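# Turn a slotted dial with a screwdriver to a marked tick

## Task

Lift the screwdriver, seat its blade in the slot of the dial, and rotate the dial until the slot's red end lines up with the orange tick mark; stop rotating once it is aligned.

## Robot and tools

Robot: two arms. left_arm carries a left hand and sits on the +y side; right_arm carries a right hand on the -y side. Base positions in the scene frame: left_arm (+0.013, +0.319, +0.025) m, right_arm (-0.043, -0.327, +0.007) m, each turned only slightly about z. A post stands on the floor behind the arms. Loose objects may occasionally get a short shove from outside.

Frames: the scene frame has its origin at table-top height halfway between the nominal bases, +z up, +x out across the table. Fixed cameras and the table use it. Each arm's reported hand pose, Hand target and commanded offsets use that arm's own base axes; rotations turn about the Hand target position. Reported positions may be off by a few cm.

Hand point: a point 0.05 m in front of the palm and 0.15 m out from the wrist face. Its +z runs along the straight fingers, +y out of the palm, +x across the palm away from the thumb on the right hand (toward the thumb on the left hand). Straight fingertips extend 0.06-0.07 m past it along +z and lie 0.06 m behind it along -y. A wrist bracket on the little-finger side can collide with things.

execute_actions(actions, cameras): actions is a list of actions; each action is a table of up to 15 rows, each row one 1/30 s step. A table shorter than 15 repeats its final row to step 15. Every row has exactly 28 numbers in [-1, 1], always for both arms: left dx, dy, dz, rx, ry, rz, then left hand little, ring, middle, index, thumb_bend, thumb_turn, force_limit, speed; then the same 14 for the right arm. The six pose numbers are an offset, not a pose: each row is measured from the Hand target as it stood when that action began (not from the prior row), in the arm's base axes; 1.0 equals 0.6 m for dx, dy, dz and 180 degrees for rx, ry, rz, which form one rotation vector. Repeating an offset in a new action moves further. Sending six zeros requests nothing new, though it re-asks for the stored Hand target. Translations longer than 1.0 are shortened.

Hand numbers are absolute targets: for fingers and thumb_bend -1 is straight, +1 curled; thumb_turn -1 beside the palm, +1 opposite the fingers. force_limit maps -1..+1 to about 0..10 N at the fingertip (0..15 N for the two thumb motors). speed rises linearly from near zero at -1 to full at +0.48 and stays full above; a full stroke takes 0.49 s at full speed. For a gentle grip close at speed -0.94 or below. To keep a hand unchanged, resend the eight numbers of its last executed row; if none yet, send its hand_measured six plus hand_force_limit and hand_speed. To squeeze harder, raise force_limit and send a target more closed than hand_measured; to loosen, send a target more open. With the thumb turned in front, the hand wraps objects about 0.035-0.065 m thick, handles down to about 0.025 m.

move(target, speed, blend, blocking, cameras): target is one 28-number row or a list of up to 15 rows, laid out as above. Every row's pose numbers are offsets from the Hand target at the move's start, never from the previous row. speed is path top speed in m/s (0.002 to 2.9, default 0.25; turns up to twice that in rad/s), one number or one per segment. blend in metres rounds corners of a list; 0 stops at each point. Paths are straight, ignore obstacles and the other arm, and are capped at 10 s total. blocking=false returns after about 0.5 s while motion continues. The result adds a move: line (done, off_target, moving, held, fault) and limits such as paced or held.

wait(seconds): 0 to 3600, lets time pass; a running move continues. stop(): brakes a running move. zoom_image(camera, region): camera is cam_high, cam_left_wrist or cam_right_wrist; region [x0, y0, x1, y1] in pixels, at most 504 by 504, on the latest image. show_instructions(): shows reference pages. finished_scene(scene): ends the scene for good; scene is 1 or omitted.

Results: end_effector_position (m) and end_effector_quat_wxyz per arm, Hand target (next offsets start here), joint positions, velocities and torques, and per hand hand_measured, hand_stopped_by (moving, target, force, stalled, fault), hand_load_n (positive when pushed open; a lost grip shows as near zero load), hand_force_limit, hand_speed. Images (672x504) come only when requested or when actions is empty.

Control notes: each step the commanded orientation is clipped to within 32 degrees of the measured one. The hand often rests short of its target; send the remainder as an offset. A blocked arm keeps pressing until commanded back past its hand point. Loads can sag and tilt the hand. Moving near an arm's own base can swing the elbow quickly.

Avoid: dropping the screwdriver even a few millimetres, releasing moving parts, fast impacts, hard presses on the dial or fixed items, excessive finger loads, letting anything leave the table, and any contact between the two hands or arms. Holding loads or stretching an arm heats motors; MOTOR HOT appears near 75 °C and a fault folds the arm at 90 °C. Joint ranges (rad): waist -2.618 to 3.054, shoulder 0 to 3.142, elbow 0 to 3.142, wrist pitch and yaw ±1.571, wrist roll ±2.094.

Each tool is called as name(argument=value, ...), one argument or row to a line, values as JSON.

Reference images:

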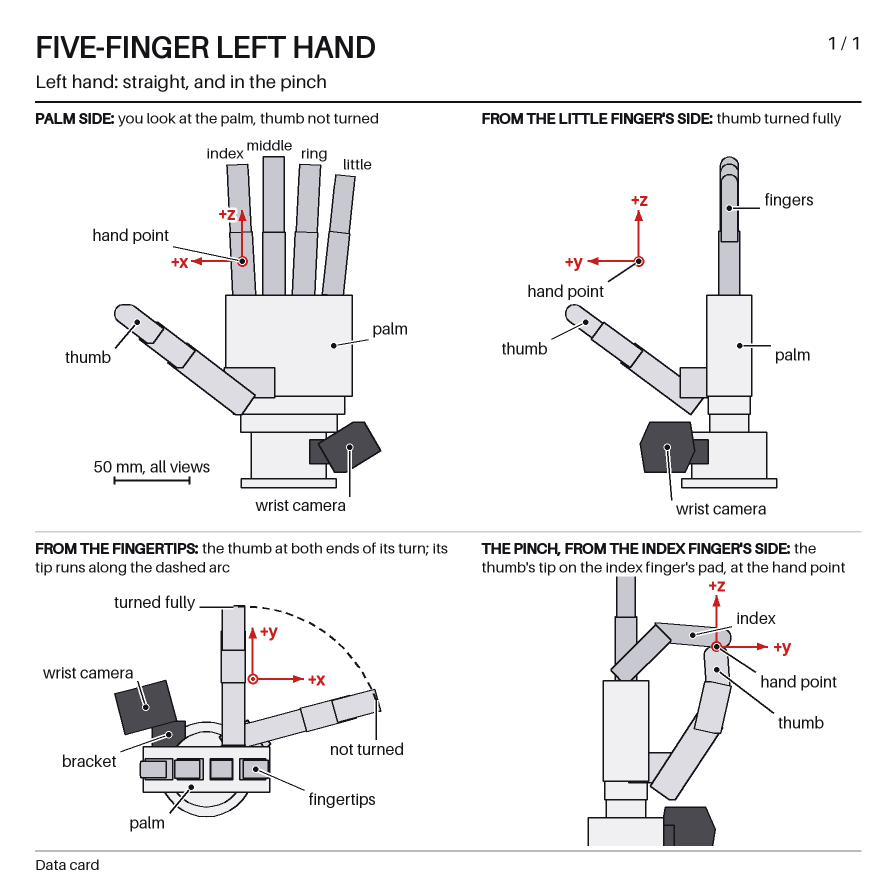

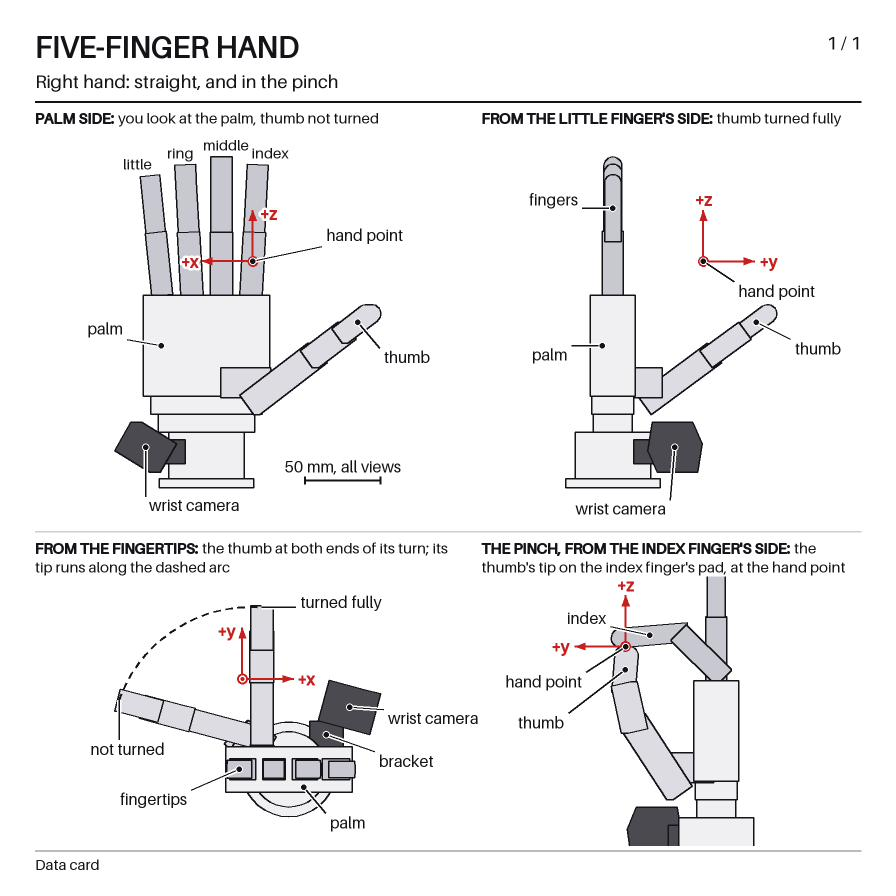

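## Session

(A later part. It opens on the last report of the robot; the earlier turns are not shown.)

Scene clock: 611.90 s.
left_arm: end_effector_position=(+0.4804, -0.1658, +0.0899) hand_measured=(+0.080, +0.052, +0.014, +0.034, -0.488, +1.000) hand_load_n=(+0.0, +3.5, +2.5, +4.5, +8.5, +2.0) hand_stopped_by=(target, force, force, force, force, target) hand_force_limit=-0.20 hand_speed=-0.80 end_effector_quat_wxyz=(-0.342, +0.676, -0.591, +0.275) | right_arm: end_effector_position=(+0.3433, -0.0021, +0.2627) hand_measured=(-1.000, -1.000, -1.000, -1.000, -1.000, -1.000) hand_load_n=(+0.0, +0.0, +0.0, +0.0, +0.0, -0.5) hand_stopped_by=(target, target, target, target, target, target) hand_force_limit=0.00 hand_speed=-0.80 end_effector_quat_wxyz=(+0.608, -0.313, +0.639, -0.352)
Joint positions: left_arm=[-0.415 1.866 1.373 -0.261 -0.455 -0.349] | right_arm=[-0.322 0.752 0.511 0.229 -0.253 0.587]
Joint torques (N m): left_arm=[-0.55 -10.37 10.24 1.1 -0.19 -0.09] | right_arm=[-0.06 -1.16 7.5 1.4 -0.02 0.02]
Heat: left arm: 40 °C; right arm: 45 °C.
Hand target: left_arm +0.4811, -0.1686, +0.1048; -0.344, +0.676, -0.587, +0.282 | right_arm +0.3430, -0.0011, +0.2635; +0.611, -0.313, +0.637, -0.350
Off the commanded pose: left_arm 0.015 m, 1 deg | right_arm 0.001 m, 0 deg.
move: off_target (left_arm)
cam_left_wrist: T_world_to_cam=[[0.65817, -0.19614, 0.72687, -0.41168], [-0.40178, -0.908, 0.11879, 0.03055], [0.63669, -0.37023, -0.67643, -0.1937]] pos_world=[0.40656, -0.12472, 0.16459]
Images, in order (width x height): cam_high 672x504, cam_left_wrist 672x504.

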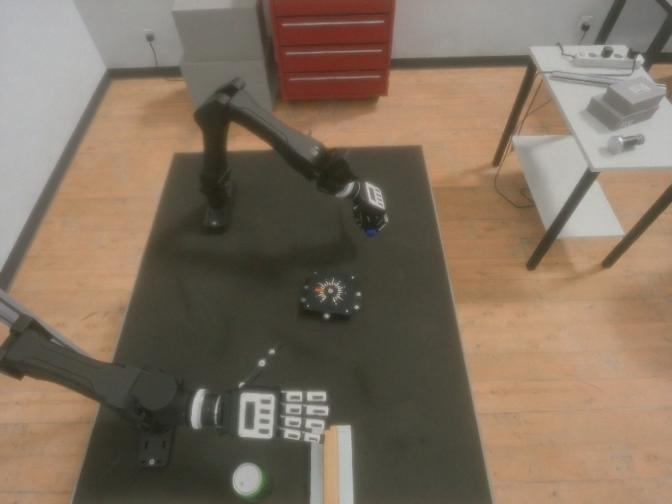

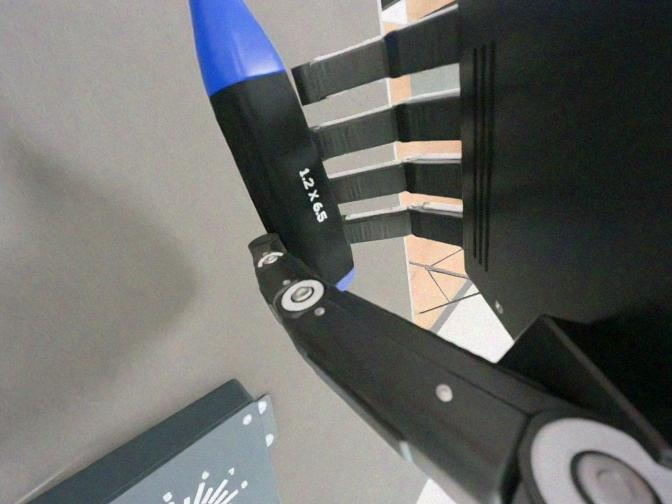

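move(
  target=[0, 0, 0, 0, 0, 0, 0.2, 0.16, 0.14, 0.16, -0.4, 1, 0.2, -0.85, 0, 0, 0, 0, 0, 0, -1, -1, -1, -1, -1, -1, 0, -0.8],
  speed=0.1,
  cameras=["cam_left_wrist"],
)

zoom_image(
  camera="cam_left_wrist",
  region=[150, 0, 460, 320],
)

Scene clock: 629.17 s.
left_arm: end_effector_position=(+0.4804, -0.1658, +0.0899) hand_measured=(+0.200, +0.104, +0.066, +0.072, -0.490, +1.000) hand_load_n=(+0.0, +6.0, +7.5, +5.5, +18.0, +4.0) hand_stopped_by=(target, force, force, force, force, target) hand_force_limit=0.20 hand_speed=-0.85 end_effector_quat_wxyz=(-0.342, +0.676, -0.591, +0.275) | right_arm: end_effector_position=(+0.3433, -0.0021, +0.2627) hand_measured=(-1.000, -1.000, -1.000, -1.000, -1.000, -1.000) hand_load_n=(+0.0, +0.0, +0.0, +0.0, +0.5, -0.5) hand_stopped_by=(target, target, target, target, target, target) hand_force_limit=0.00 hand_speed=-0.80 end_effector_quat_wxyz=(+0.608, -0.313, +0.639, -0.352)
Joint positions: left_arm=[-0.415 1.866 1.373 -0.261 -0.455 -0.349] | right_arm=[-0.322 0.752 0.511 0.229 -0.253 0.587]
Joint torques (N m): left_arm=[-0.58 -10.37 10.24 1.09 -0.19 -0.09] | right_arm=[0.17 -0.94 7.47 1.41 0.02 -0.01]
Heat: left arm: 41 °C; right arm: 45 °C.
Hand target: left_arm +0.4811, -0.1686, +0.1048; -0.344, +0.676, -0.587, +0.282 | right_arm +0.3430, -0.0011, +0.2635; +0.611, -0.313, +0.637, -0.350
Off the commanded pose: left_arm 0.015 m, 1 deg | right_arm 0.001 m, 0 deg.
move: done
cam_left_wrist: T_world_to_cam=[[0.65817, -0.19614, 0.72687, -0.41168], [-0.40178, -0.908, 0.11879, 0.03055], [0.63669, -0.37023, -0.67643, -0.1937]] pos_world=[0.40656, -0.12472, 0.16459]

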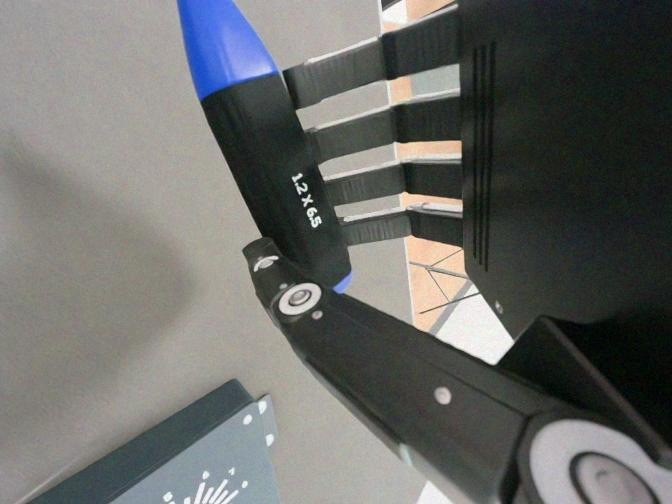

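Scaled by 1.575 from the camera's image (finer frame: 960x720).

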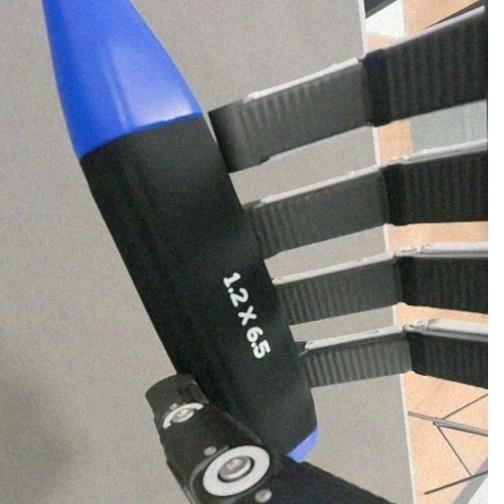

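move(
  target=[0, 0, 0.2, 0, 0, 0, 0.2, 0.16, 0.14, 0.16, -0.4, 1, 0.2, -0.85, 0.0437, 0.3045, -0.0892, 0, 0.25, 0, -1, -1, -1, -1, -1, -1, 0, -0.8],
  speed=0.15,
  cameras=["all"],
)

zoom_image(
  camera="cam_right_wrist",
  region=[330, 130, 560, 360],
)

Scene clock: 685.83 s.
left_arm: end_effector_position=(+0.4824, -0.1667, +0.2258) hand_measured=(+0.200, +0.104, +0.066, +0.072, -0.490, +1.000) hand_load_n=(+0.0, +6.0, +7.0, +6.0, +18.0, +4.0) hand_stopped_by=(target, force, force, force, force, target) hand_force_limit=0.20 hand_speed=-0.85 end_effector_quat_wxyz=(-0.347, +0.674, -0.584, +0.289) | right_arm: end_effector_position=(+0.3698, +0.1819, +0.2165) hand_measured=(-1.000, -1.000, -1.000, -1.000, -1.000, -1.000) hand_load_n=(+0.0, +0.0, +0.0, +0.0, +0.0, -0.5) hand_stopped_by=(target, target, target, target, target, target) hand_force_limit=0.00 hand_speed=-0.80 end_effector_quat_wxyz=(+0.337, -0.423, +0.817, -0.201)
Joint positions: left_arm=[-0.415 1.85 1.875 -0.745 -0.455 -0.349] | right_arm=[0.478 1.443 1.405 -0.802 0.379 0.946]
Joint torques (N m): left_arm=[-0.59 -7.66 10.17 1.12 -0.18 -0.09] | right_arm=[0.65 -4.97 8.55 0.72 0.35 0.2]
Heat: left arm: 45 °C; right arm: 44 °C.
Hand target: left_arm +0.4810, -0.1686, +0.2248; -0.344, +0.676, -0.587, +0.282 | right_arm +0.3692, +0.1817, +0.2100; +0.320, -0.423, +0.823, -0.204
Off the commanded pose: left_arm 0.002 m, 1 deg | right_arm 0.007 m, 2 deg.
move: done
cam_left_wrist: T_world_to_cam=[[0.63592, -0.18633, 0.74892, -0.50452], [-0.40538, -0.90641, 0.1187, 0.0164], [0.65672, -0.37909, -0.65194, -0.12005]] pos_world=[0.40632, -0.12465, 0.29763]
cam_right_wrist: T_world_to_cam=[[-0.65374, 0.36155, -0.66476, 0.31779], [-0.12083, 0.81733, 0.56336, -0.22661], [0.74701, 0.44862, -0.49063, -0.13492]] pos_world=[0.28116, 0.13084, 0.27272]

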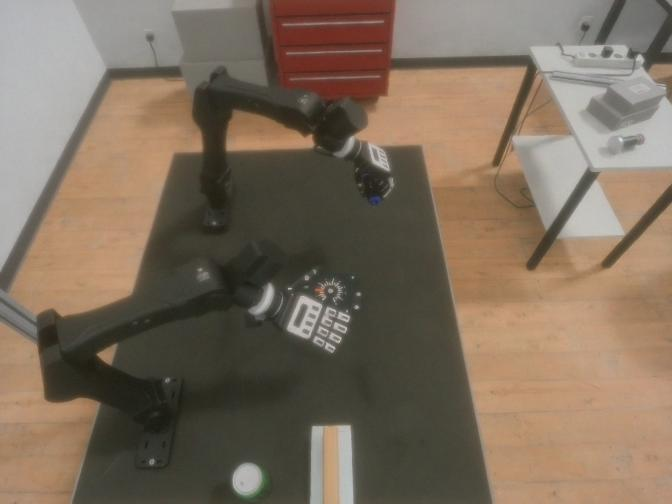

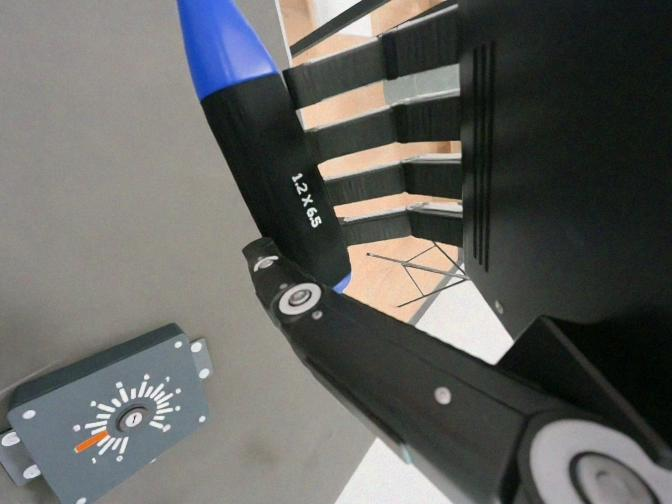

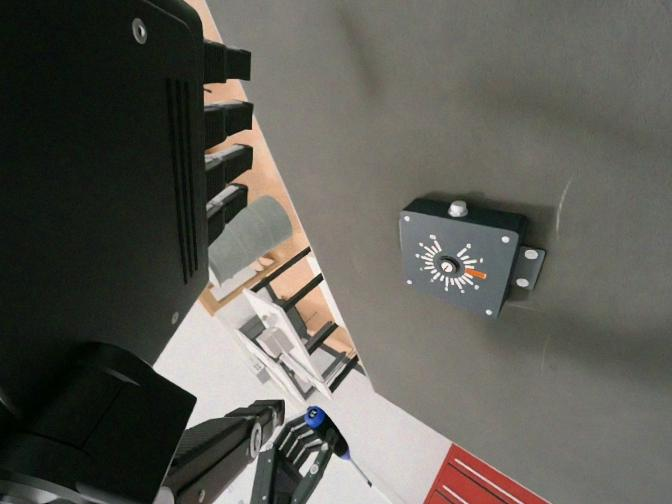

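Scaled by 2.191 from the camera's image (finer frame: 960x720).

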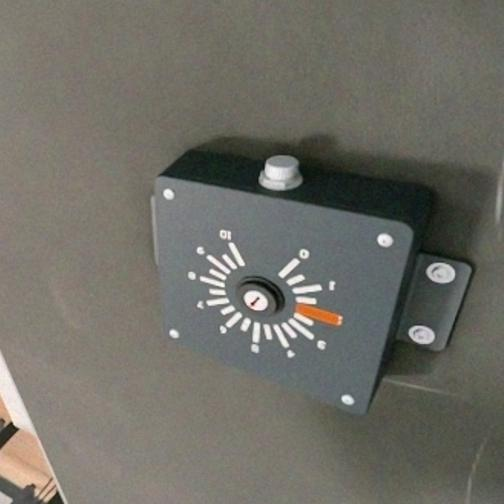

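zoom_image(
  camera="cam_right_wrist",
  region=[415, 230, 495, 310],
)

zoom_image(
  camera="cam_left_wrist",
  region=[60, 360, 200, 480],
)

zoom_image(
  camera="cam_right_wrist",
  region=[260, 370, 400, 504],
)

Scaled by 6.300 from the camera's image (finer frame: 960x720).

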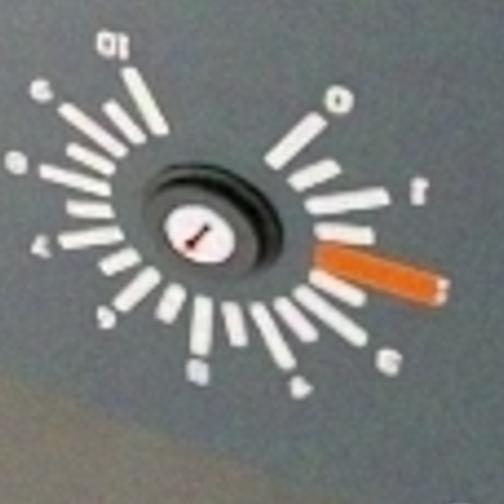

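Scaled by 3.600 from the camera's image (finer frame: 960x720).

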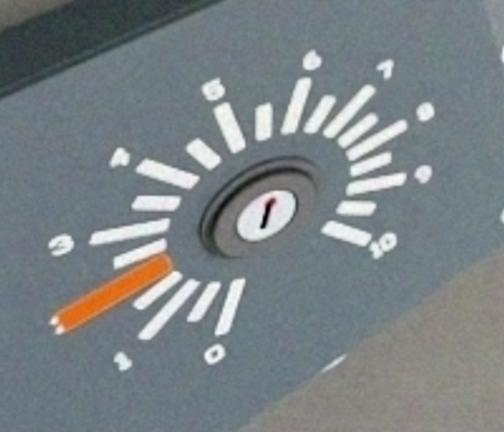

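Scaled by 3.600 from the camera's image (finer frame: 960x720).

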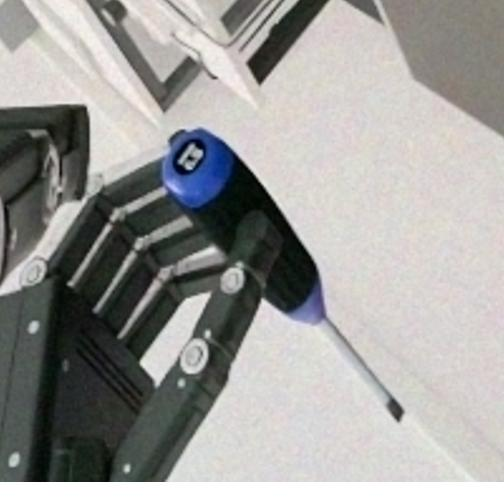

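move(
  target=[-0.168, -0.2535, 0.042, -0.5077, -0.0212, -0.0546, 0.2, 0.16, 0.14, 0.16, -0.4, 1, 0.2, -0.85, -0.05, -0.1, 0, 0, 0, 0, -1, -1, -1, -1, -1, -1, 0, -0.8],
  speed=0.15,
  cameras=["all"],
)

zoom_image(
  camera="cam_right_wrist",
  region=[330, 150, 530, 350],
)

Scene clock: 787.80 s.
left_arm: end_effector_position=(+0.3833, -0.3193, +0.2492) hand_measured=(+0.200, +0.104, +0.066, +0.072, -0.490, +1.000) hand_load_n=(+0.0, +5.5, +7.5, +6.0, +18.0, +3.5) hand_stopped_by=(target, force, force, force, force, target) hand_force_limit=0.20 hand_speed=-0.85 end_effector_quat_wxyz=(+0.237, +0.671, -0.258, +0.654) | right_arm: end_effector_position=(+0.3495, +0.1270, +0.2166) hand_measured=(-1.000, -1.000, -1.000, -1.000, -1.000, -1.000) hand_load_n=(+0.0, +0.0, +0.0, +0.0, +0.0, +0.0) hand_stopped_by=(target, target, target, target, target, target) hand_force_limit=0.00 hand_speed=-0.80 end_effector_quat_wxyz=(+0.333, -0.418, +0.819, -0.207)
Joint positions: left_arm=[-0.489 1.638 0.743 0.862 0.224 -1.544] | right_arm=[0.328 1.289 1.282 -0.802 0.293 0.837]
Joint torques (N m): left_arm=[-0.87 -4.93 5.44 2.53 -0.06 -0.25] | right_arm=[-0.76 -7.46 5.24 0.87 -0.01 -0.13]
Heat: left arm: 41 °C; right arm: 44 °C.
Hand target: left_arm +0.3803, -0.3207, +0.2501; +0.248, +0.662, -0.248, +0.662 | right_arm +0.3393, +0.1217, +0.2099; +0.320, -0.423, +0.823, -0.204
Off the commanded pose: left_arm 0.003 m, 2 deg | right_arm 0.013 m, 2 deg.
move: off_target (right_arm)
cam_left_wrist: T_world_to_cam=[[0.66217, 0.69284, 0.28549, -0.10136], [-0.51497, 0.14398, 0.84503, 0.03151], [0.54437, -0.70657, 0.45213, -0.43417]] pos_world=[0.3197, -0.24109, 0.19861]
cam_right_wrist: T_world_to_cam=[[-0.64941, 0.36644, -0.66632, 0.32268], [-0.10626, 0.82391, 0.55667, -0.18875], [0.75298, 0.43231, -0.49612, -0.09384]] pos_world=[0.26015, 0.07784, 0.27352]

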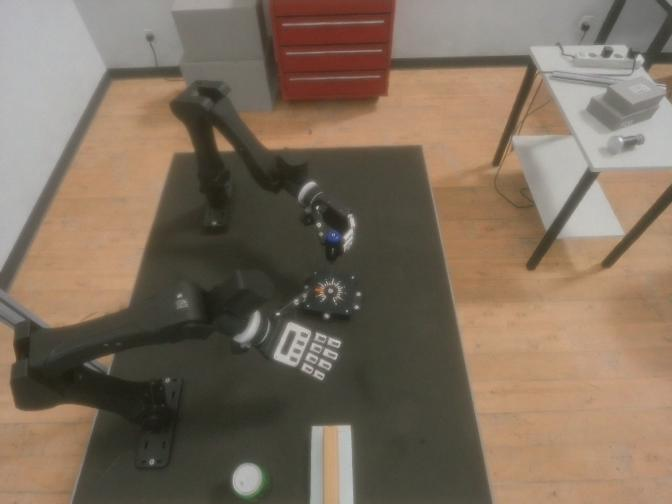

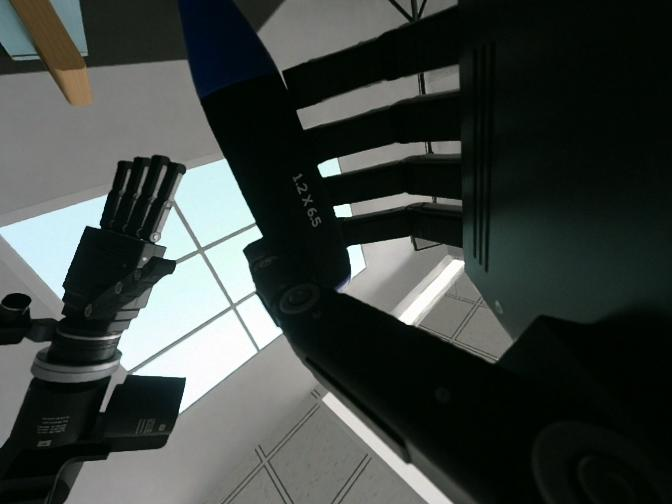

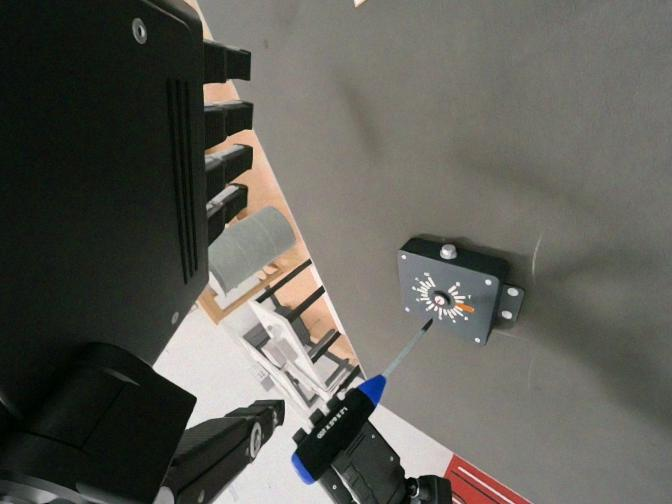

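Scaled by 2.520 from the camera's image (finer frame: 960x720).

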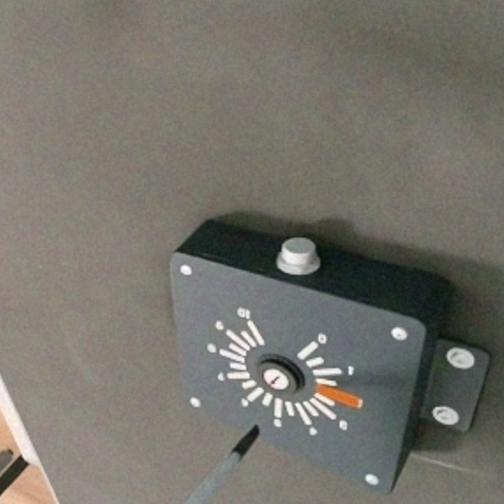

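zoom_image(
  camera="cam_right_wrist",
  region=[400, 290, 460, 350],
)

zoom_image(
  camera="cam_high",
  region=[290, 210, 380, 310],
)

zoom_image(
  camera="cam_right_wrist",
  region=[280, 300, 480, 504],
)

Scaled by 8.400 from the camera's image (finer frame: 960x720).

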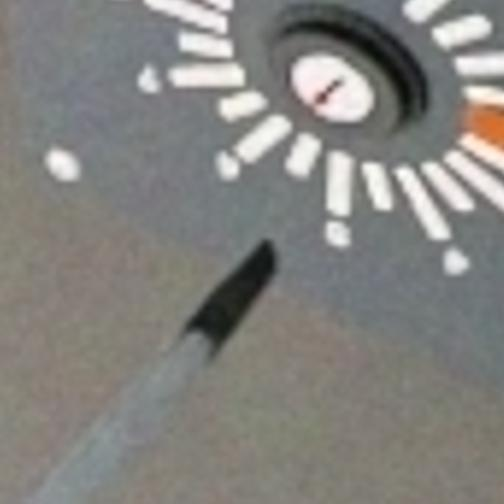

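Scaled by 5.040 from the camera's image (finer frame: 960x720).

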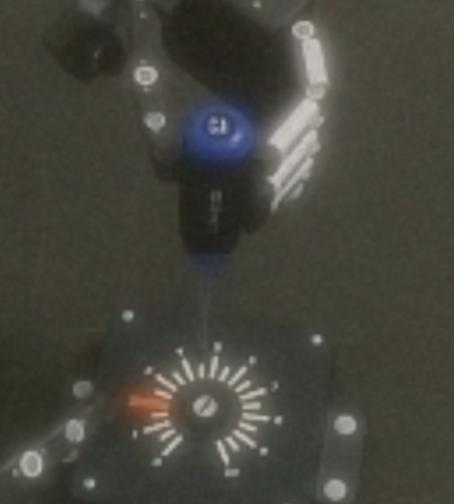

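Scaled by 2.471 from the camera's image (finer frame: 960x720).

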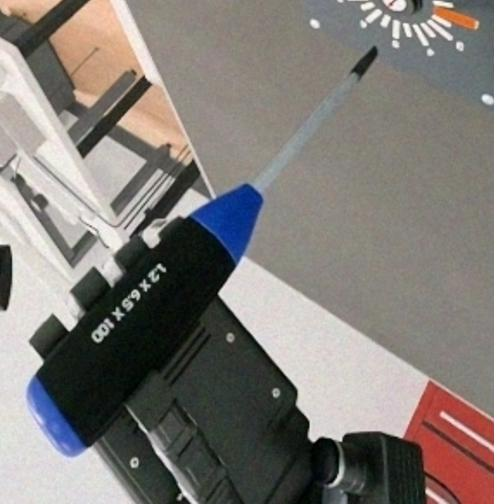

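move(
  target=[0.0032, 0.0155, 0, -0.0226, -0.011, -0.2554, 0.2, 0.16, 0.14, 0.16, -0.4, 1, 0.2, -0.85, 0, 0, 0, 0, 0, 0, -1, -1, -1, -1, -1, -1, 0, -0.8],
  speed=0.2,
  cameras=["all"],
)

zoom_image(
  camera="cam_right_wrist",
  region=[400, 280, 460, 340],
)

zoom_image(
  camera="cam_high",
  region=[290, 210, 380, 310],
)

zoom_image(
  camera="cam_right_wrist",
  region=[280, 270, 480, 474],
)

Scene clock: 1043.10 s.
left_arm: end_effector_position=(+0.3775, -0.3128, +0.2511) hand_measured=(+0.200, +0.104, +0.066, +0.072, -0.490, +1.000) hand_load_n=(+0.0, +5.5, +7.0, +6.0, +18.0, +4.0) hand_stopped_by=(target, force, force, force, force, target) hand_force_limit=0.20 hand_speed=-0.85 end_effector_quat_wxyz=(+0.503, +0.500, -0.469, +0.526) | right_arm: end_effector_position=(+0.3495, +0.1270, +0.2166) hand_measured=(-1.000, -1.000, -1.000, -1.000, -1.000, -1.000) hand_load_n=(+0.0, +0.0, -0.5, +0.0, +0.0, -0.5) hand_stopped_by=(target, target, target, target, target, target) hand_force_limit=0.00 hand_speed=-0.80 end_effector_quat_wxyz=(+0.333, -0.418, +0.819, -0.207)
Joint positions: left_arm=[-0.271 2.148 1.293 1.04 1.24 -1.756] | right_arm=[0.328 1.289 1.282 -0.802 0.293 0.837]
Joint torques (N m): left_arm=[0.51 -8.16 8.77 1.66 0 -0.26] | right_arm=[-0.68 -7.45 5.45 0.88 0.03 -0.14]
Heat: left arm: 49 °C; right arm: 41 °C.
Hand target: left_arm +0.3822, -0.3114, +0.2500; +0.506, +0.493, -0.468, +0.532 | right_arm +0.3393, +0.1217, +0.2099; +0.320, -0.423, +0.823, -0.204
Off the commanded pose: left_arm 0.005 m, 1 deg | right_arm 0.013 m, 2 deg.
move: done
cam_left_wrist: T_world_to_cam=[[0.9648, 0.03022, 0.26124, -0.41797], [-0.23459, 0.54782, 0.80303, 0.05706], [-0.11885, -0.83605, 0.53563, -0.23837]] pos_world=[0.38832, -0.21792, 0.19105]
cam_right_wrist: T_world_to_cam=[[-0.64941, 0.36644, -0.66632, 0.32268], [-0.10626, 0.82391, 0.55667, -0.18875], [0.75298, 0.43231, -0.49612, -0.09384]] pos_world=[0.26015, 0.07784, 0.27352]

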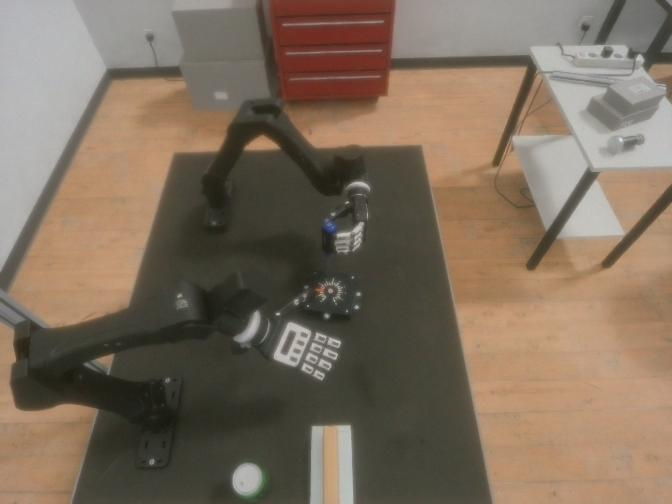

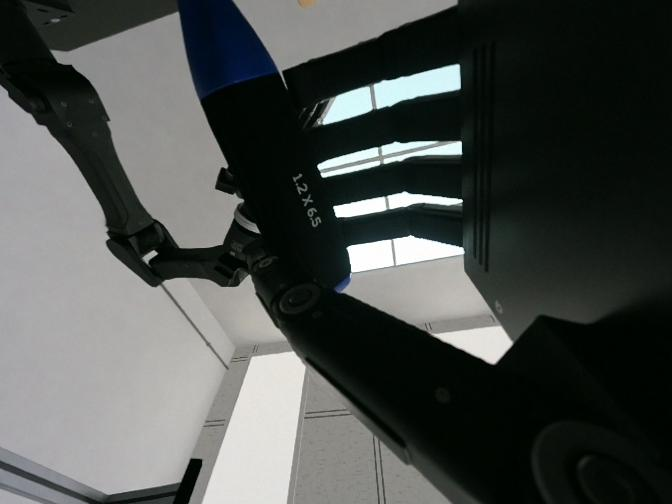

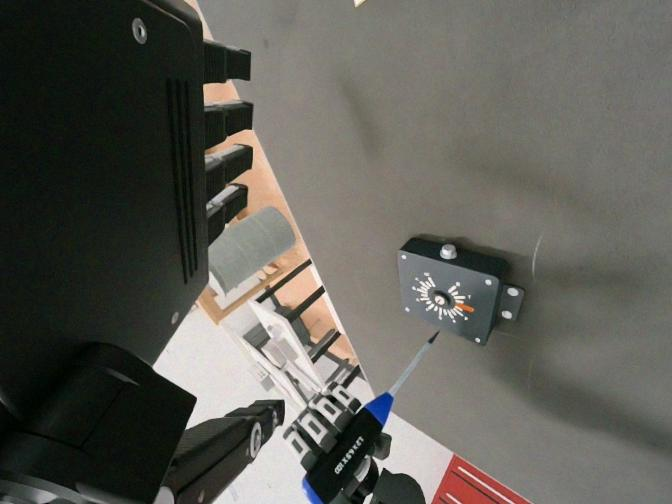

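Scaled by 8.400 from the camera's image (finer frame: 960x720).

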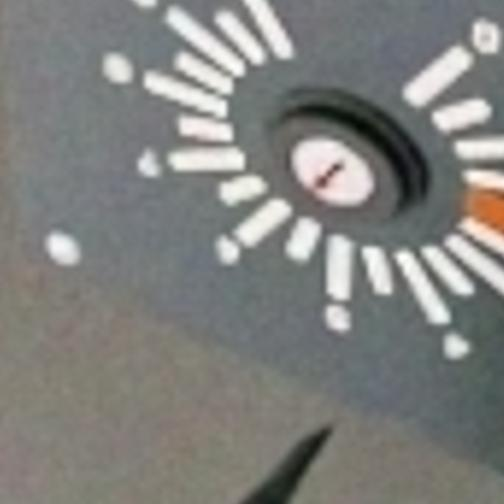

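Scaled by 5.040 from the camera's image (finer frame: 960x720).

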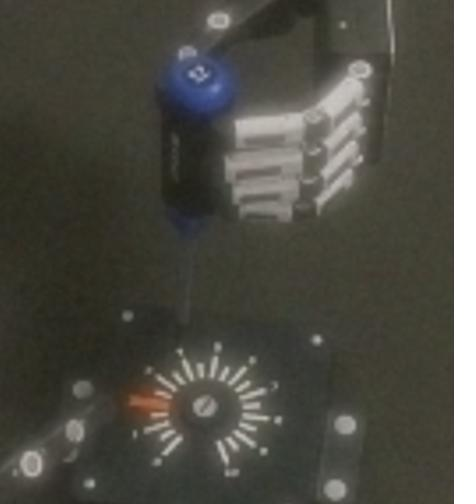

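Scaled by 2.471 from the camera's image (finer frame: 960x720).

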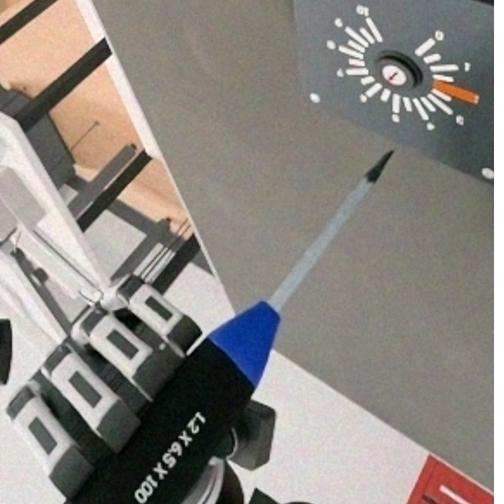

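move(
  target=[-0.007, -0.0428, -0.0167, -0.0132, -0.022, -0.025, 0.2, 0.16, 0.14, 0.16, -0.4, 1, 0.2, -0.85, 0, 0, 0, 0, 0, 0, -1, -1, -1, -1, -1, -1, 0, -0.8],
  speed=0.1,
  cameras=["cam_high", "cam_right_wrist"],
)

zoom_image(
  camera="cam_right_wrist",
  region=[400, 280, 460, 340],
)

zoom_image(
  camera="cam_high",
  region=[290, 210, 380, 310],
)

zoom_image(
  camera="cam_right_wrist",
  region=[280, 270, 480, 474],
)

Scene clock: 1157.47 s.
left_arm: end_effector_position=(+0.3772, -0.3347, +0.2433) hand_measured=(+0.200, +0.104, +0.066, +0.072, -0.490, +1.000) hand_load_n=(+0.0, +6.0, +7.0, +6.0, +18.5, +4.0) hand_stopped_by=(target, force, force, force, force, target) hand_force_limit=0.20 hand_speed=-0.85 end_effector_quat_wxyz=(+0.515, +0.453, -0.493, +0.536) | right_arm: end_effector_position=(+0.3495, +0.1270, +0.2166) hand_measured=(-1.000, -1.000, -1.000, -1.000, -1.000, -1.000) hand_load_n=(+0.0, -0.5, +0.0, +0.0, +0.0, +0.0) hand_stopped_by=(target, target, target, target, target, target) hand_force_limit=0.00 hand_speed=-0.80 end_effector_quat_wxyz=(+0.333, -0.418, +0.819, -0.207)
Joint positions: left_arm=[-0.32 2.282 1.417 1.209 1.255 -1.837] | right_arm=[0.328 1.289 1.282 -0.802 0.293 0.837]
Joint torques (N m): left_arm=[-0.53 -8.87 8.57 1.56 -0.13 -0.25] | right_arm=[-0.8 -7.62 5.11 0.85 0.06 -0.15]
Heat: left arm: 43 °C; right arm: 41 °C.
Hand target: left_arm +0.3780, -0.3370, +0.2401; +0.520, +0.445, -0.493, +0.538 | right_arm +0.3393, +0.1217, +0.2099; +0.320, -0.423, +0.823, -0.204
Off the commanded pose: left_arm 0.004 m, 1 deg | right_arm 0.013 m, 2 deg.
move: done
cam_right_wrist: T_world_to_cam=[[-0.64941, 0.36644, -0.66632, 0.32268], [-0.10626, 0.82391, 0.55667, -0.18875], [0.75298, 0.43231, -0.49612, -0.09384]] pos_world=[0.26015, 0.07784, 0.27352]

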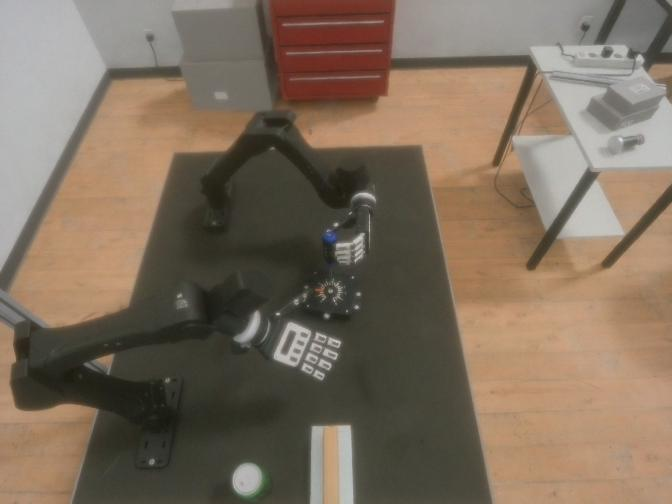

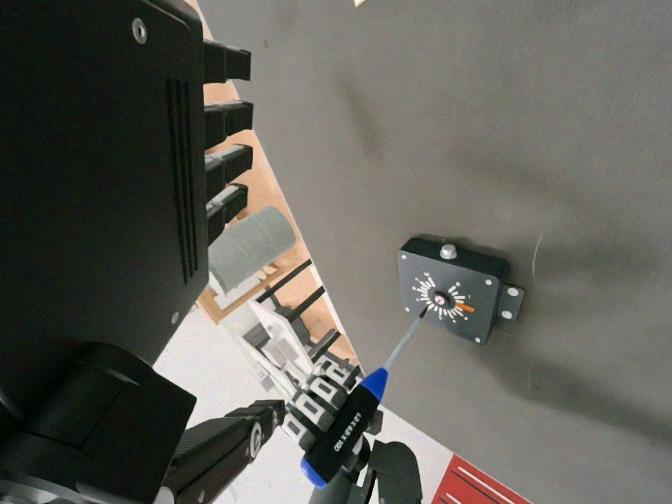

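Scaled by 8.400 from the camera's image (finer frame: 960x720).

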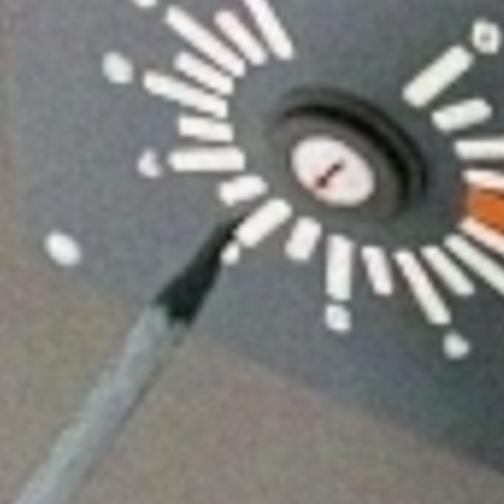

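Scaled by 5.040 from the camera's image (finer frame: 960x720).

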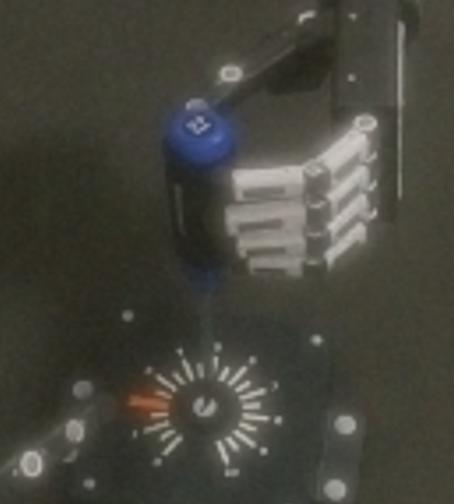

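Scaled by 2.471 from the camera's image (finer frame: 960x720).

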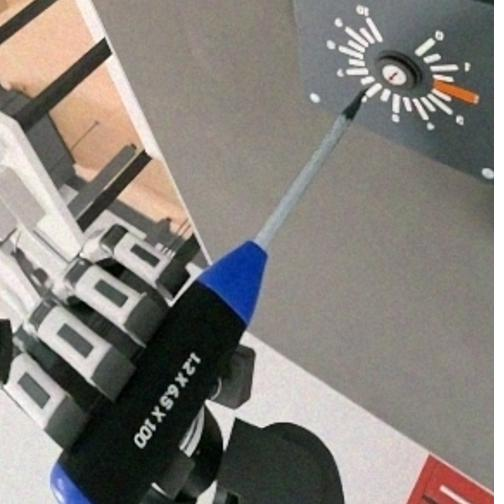

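zoom_image(
  camera="cam_high",
  region=[315, 260, 345, 300],
)

Scaled by 12.600 from the camera's image (finer frame: 960x720).

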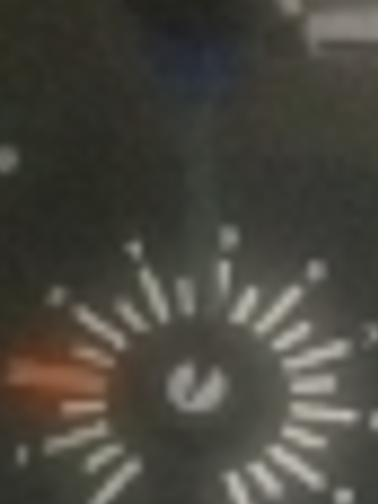

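zoom_image(
  camera="cam_right_wrist",
  region=[280, 350, 400, 504],
)

zoom_image(
  camera="cam_high",
  region=[315, 225, 350, 275],
)

Scaled by 3.273 from the camera's image (finer frame: 960x720).

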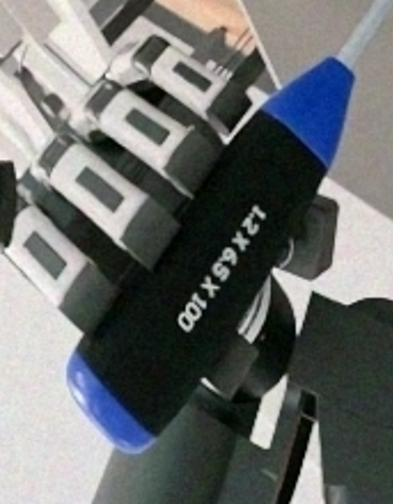

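Scaled by 10.080 from the camera's image (finer frame: 960x720).

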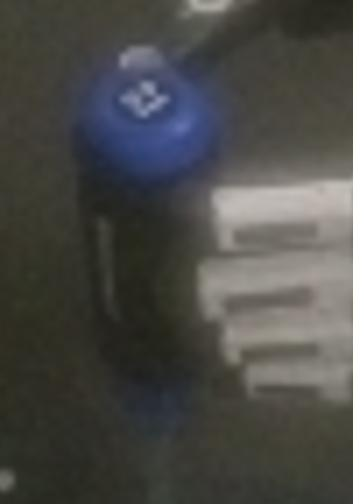

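move(
  target=[-0.0098, -0.0118, -0.0167, 0.0374, -0.0105, 0, 0.2, 0.16, 0.14, 0.16, -0.4, 1, 0.2, -0.85, 0, 0, 0, 0, 0, 0, -1, -1, -1, -1, -1, -1, 0, -0.8],
  speed=0.1,
  cameras=["cam_high", "cam_right_wrist"],
)

zoom_image(
  camera="cam_right_wrist",
  region=[400, 270, 460, 330],
)

zoom_image(
  camera="cam_high",
  region=[310, 225, 350, 300],
)

zoom_image(
  camera="cam_right_wrist",
  region=[280, 300, 440, 504],
)

Scene clock: 1304.23 s.
left_arm: end_effector_position=(+0.3774, -0.3423, +0.2168) hand_measured=(+0.200, +0.104, +0.066, +0.072, -0.490, +1.000) hand_load_n=(+0.0, +6.0, +7.0, +6.0, +18.5, +4.0) hand_stopped_by=(target, force, force, force, force, target) hand_force_limit=0.20 hand_speed=-0.85 end_effector_quat_wxyz=(+0.484, +0.474, -0.524, +0.516) | right_arm: end_effector_position=(+0.3495, +0.1270, +0.2166) hand_measured=(-1.000, -1.000, -1.000, -1.000, -1.000, -1.000) hand_load_n=(+0.0, +0.0, +0.0, +0.0, +0.0, +0.0) hand_stopped_by=(target, target, target, target, target, target) hand_force_limit=0.00 hand_speed=-0.80 end_effector_quat_wxyz=(+0.333, -0.418, +0.819, -0.207)
Joint positions: left_arm=[-0.327 2.231 1.417 0.819 1.261 -1.493] | right_arm=[0.328 1.289 1.282 -0.802 0.293 0.837]
Joint torques (N m): left_arm=[-0.85 -13.35 8.05 0.87 0.1 0.08] | right_arm=[-0.83 -7.51 5.44 0.87 -0.01 -0.06]
Heat: left arm: 45 °C; right arm: 40 °C.
Hand target: left_arm +0.3721, -0.3441, +0.2301; +0.484, +0.466, -0.532, +0.515 | right_arm +0.3393, +0.1217, +0.2099; +0.320, -0.423, +0.823, -0.204
Off the commanded pose: left_arm 0.014 m, 1 deg | right_arm 0.013 m, 2 deg.
move: off_target (left_arm)
cam_right_wrist: T_world_to_cam=[[-0.64941, 0.36644, -0.66632, 0.32268], [-0.10626, 0.82391, 0.55667, -0.18875], [0.75298, 0.43231, -0.49612, -0.09384]] pos_world=[0.26015, 0.07784, 0.27352]

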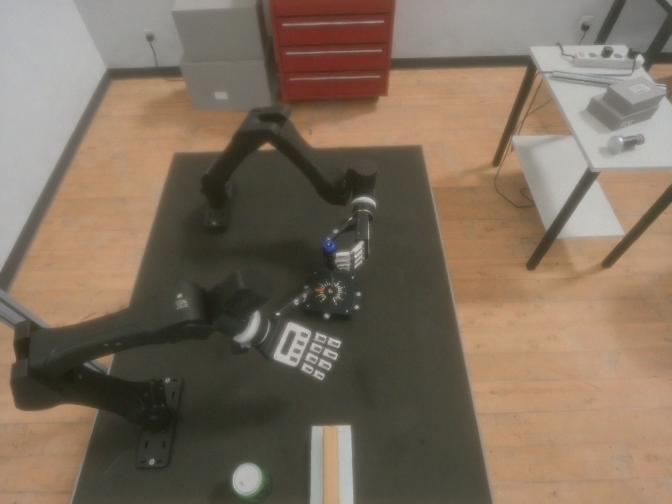

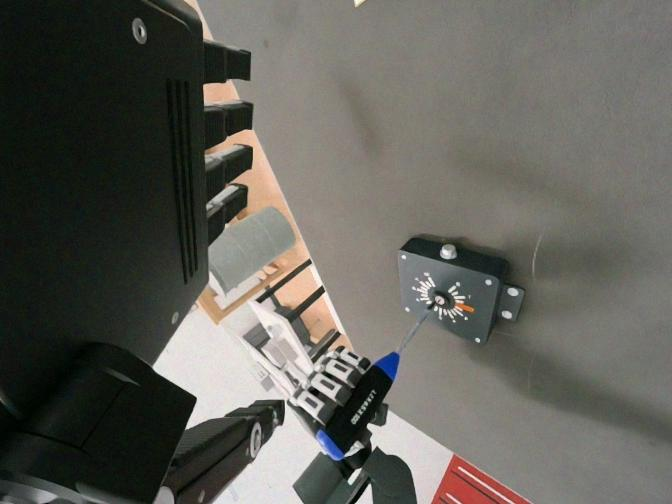

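Scaled by 8.400 from the camera's image (finer frame: 960x720).

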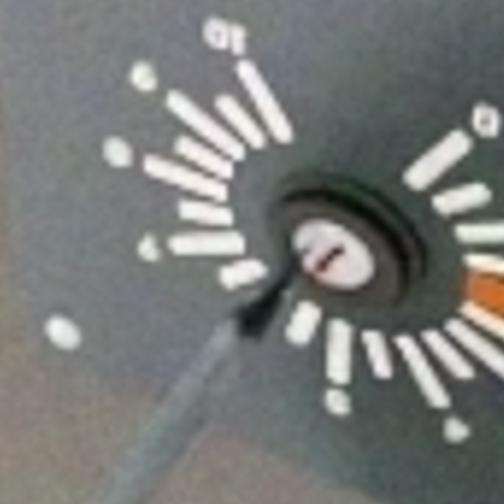

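Scaled by 6.720 from the camera's image (finer frame: 960x720).

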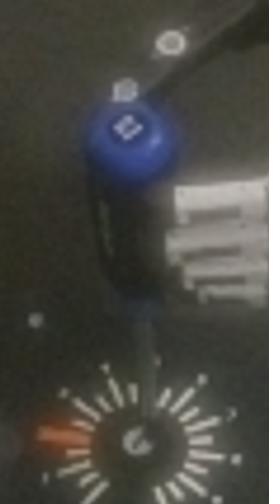

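Scaled by 2.471 from the camera's image (finer frame: 960x720).

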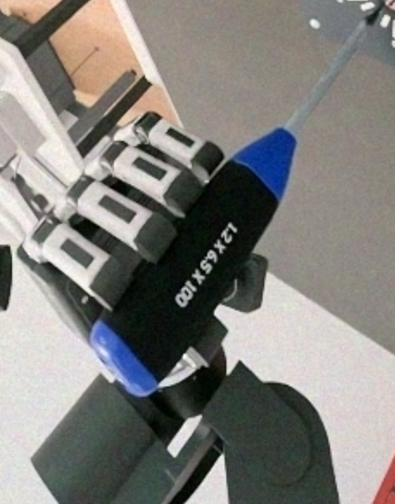

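execute_actions(
  actions=[
    [[0, 0, 0, 0, 0, 0, 0.2, 0.16, 0.14, 0.16, -0.4, 1, 0.2, -0.85, 0, 0, 0, 0, 0, 0, -1, -1, -1, -1, -1, -1, 0, -0.8]],
  ],
  cameras=[],
)

Scene clock: 1338.90 s.
left_arm: end_effector_position=(+0.3772, -0.3423, +0.2167) hand_measured=(+0.200, +0.104, +0.066, +0.072, -0.490, +1.000) hand_load_n=(+0.5, +6.0, +7.0, +5.5, +18.0, +3.5) hand_stopped_by=(target, force, force, force, force, target) hand_force_limit=0.20 hand_speed=-0.85 end_effector_quat_wxyz=(+0.483, +0.474, -0.525, +0.516) | right_arm: end_effector_position=(+0.3495, +0.1270, +0.2166) hand_measured=(-1.000, -1.000, -1.000, -1.000, -1.000, -1.000) hand_load_n=(+0.0, +0.0, +0.0, +0.0, +0.0, +0.0) hand_stopped_by=(target, target, target, target, target, target) hand_force_limit=0.00 hand_speed=-0.80 end_effector_quat_wxyz=(+0.333, -0.418, +0.819, -0.207)
Joint positions: left_arm=[-0.327 2.229 1.417 0.812 1.261 -1.487] | right_arm=[0.328 1.289 1.282 -0.802 0.293 0.837]
Joint torques (N m): left_arm=[-0.73 -13.29 8.17 0.87 0.11 0.07] | right_arm=[-0.7 -7.45 5.39 0.82 0.07 -0.11]
Heat: left arm: 55 °C; right arm: 40 °C.
Hand target: left_arm +0.3721, -0.3442, +0.2300; +0.484, +0.466, -0.532, +0.515 | right_arm +0.3393, +0.1217, +0.2099; +0.320, -0.423, +0.823, -0.204
Off the commanded pose: left_arm 0.015 m, 1 deg | right_arm 0.013 m, 2 deg.


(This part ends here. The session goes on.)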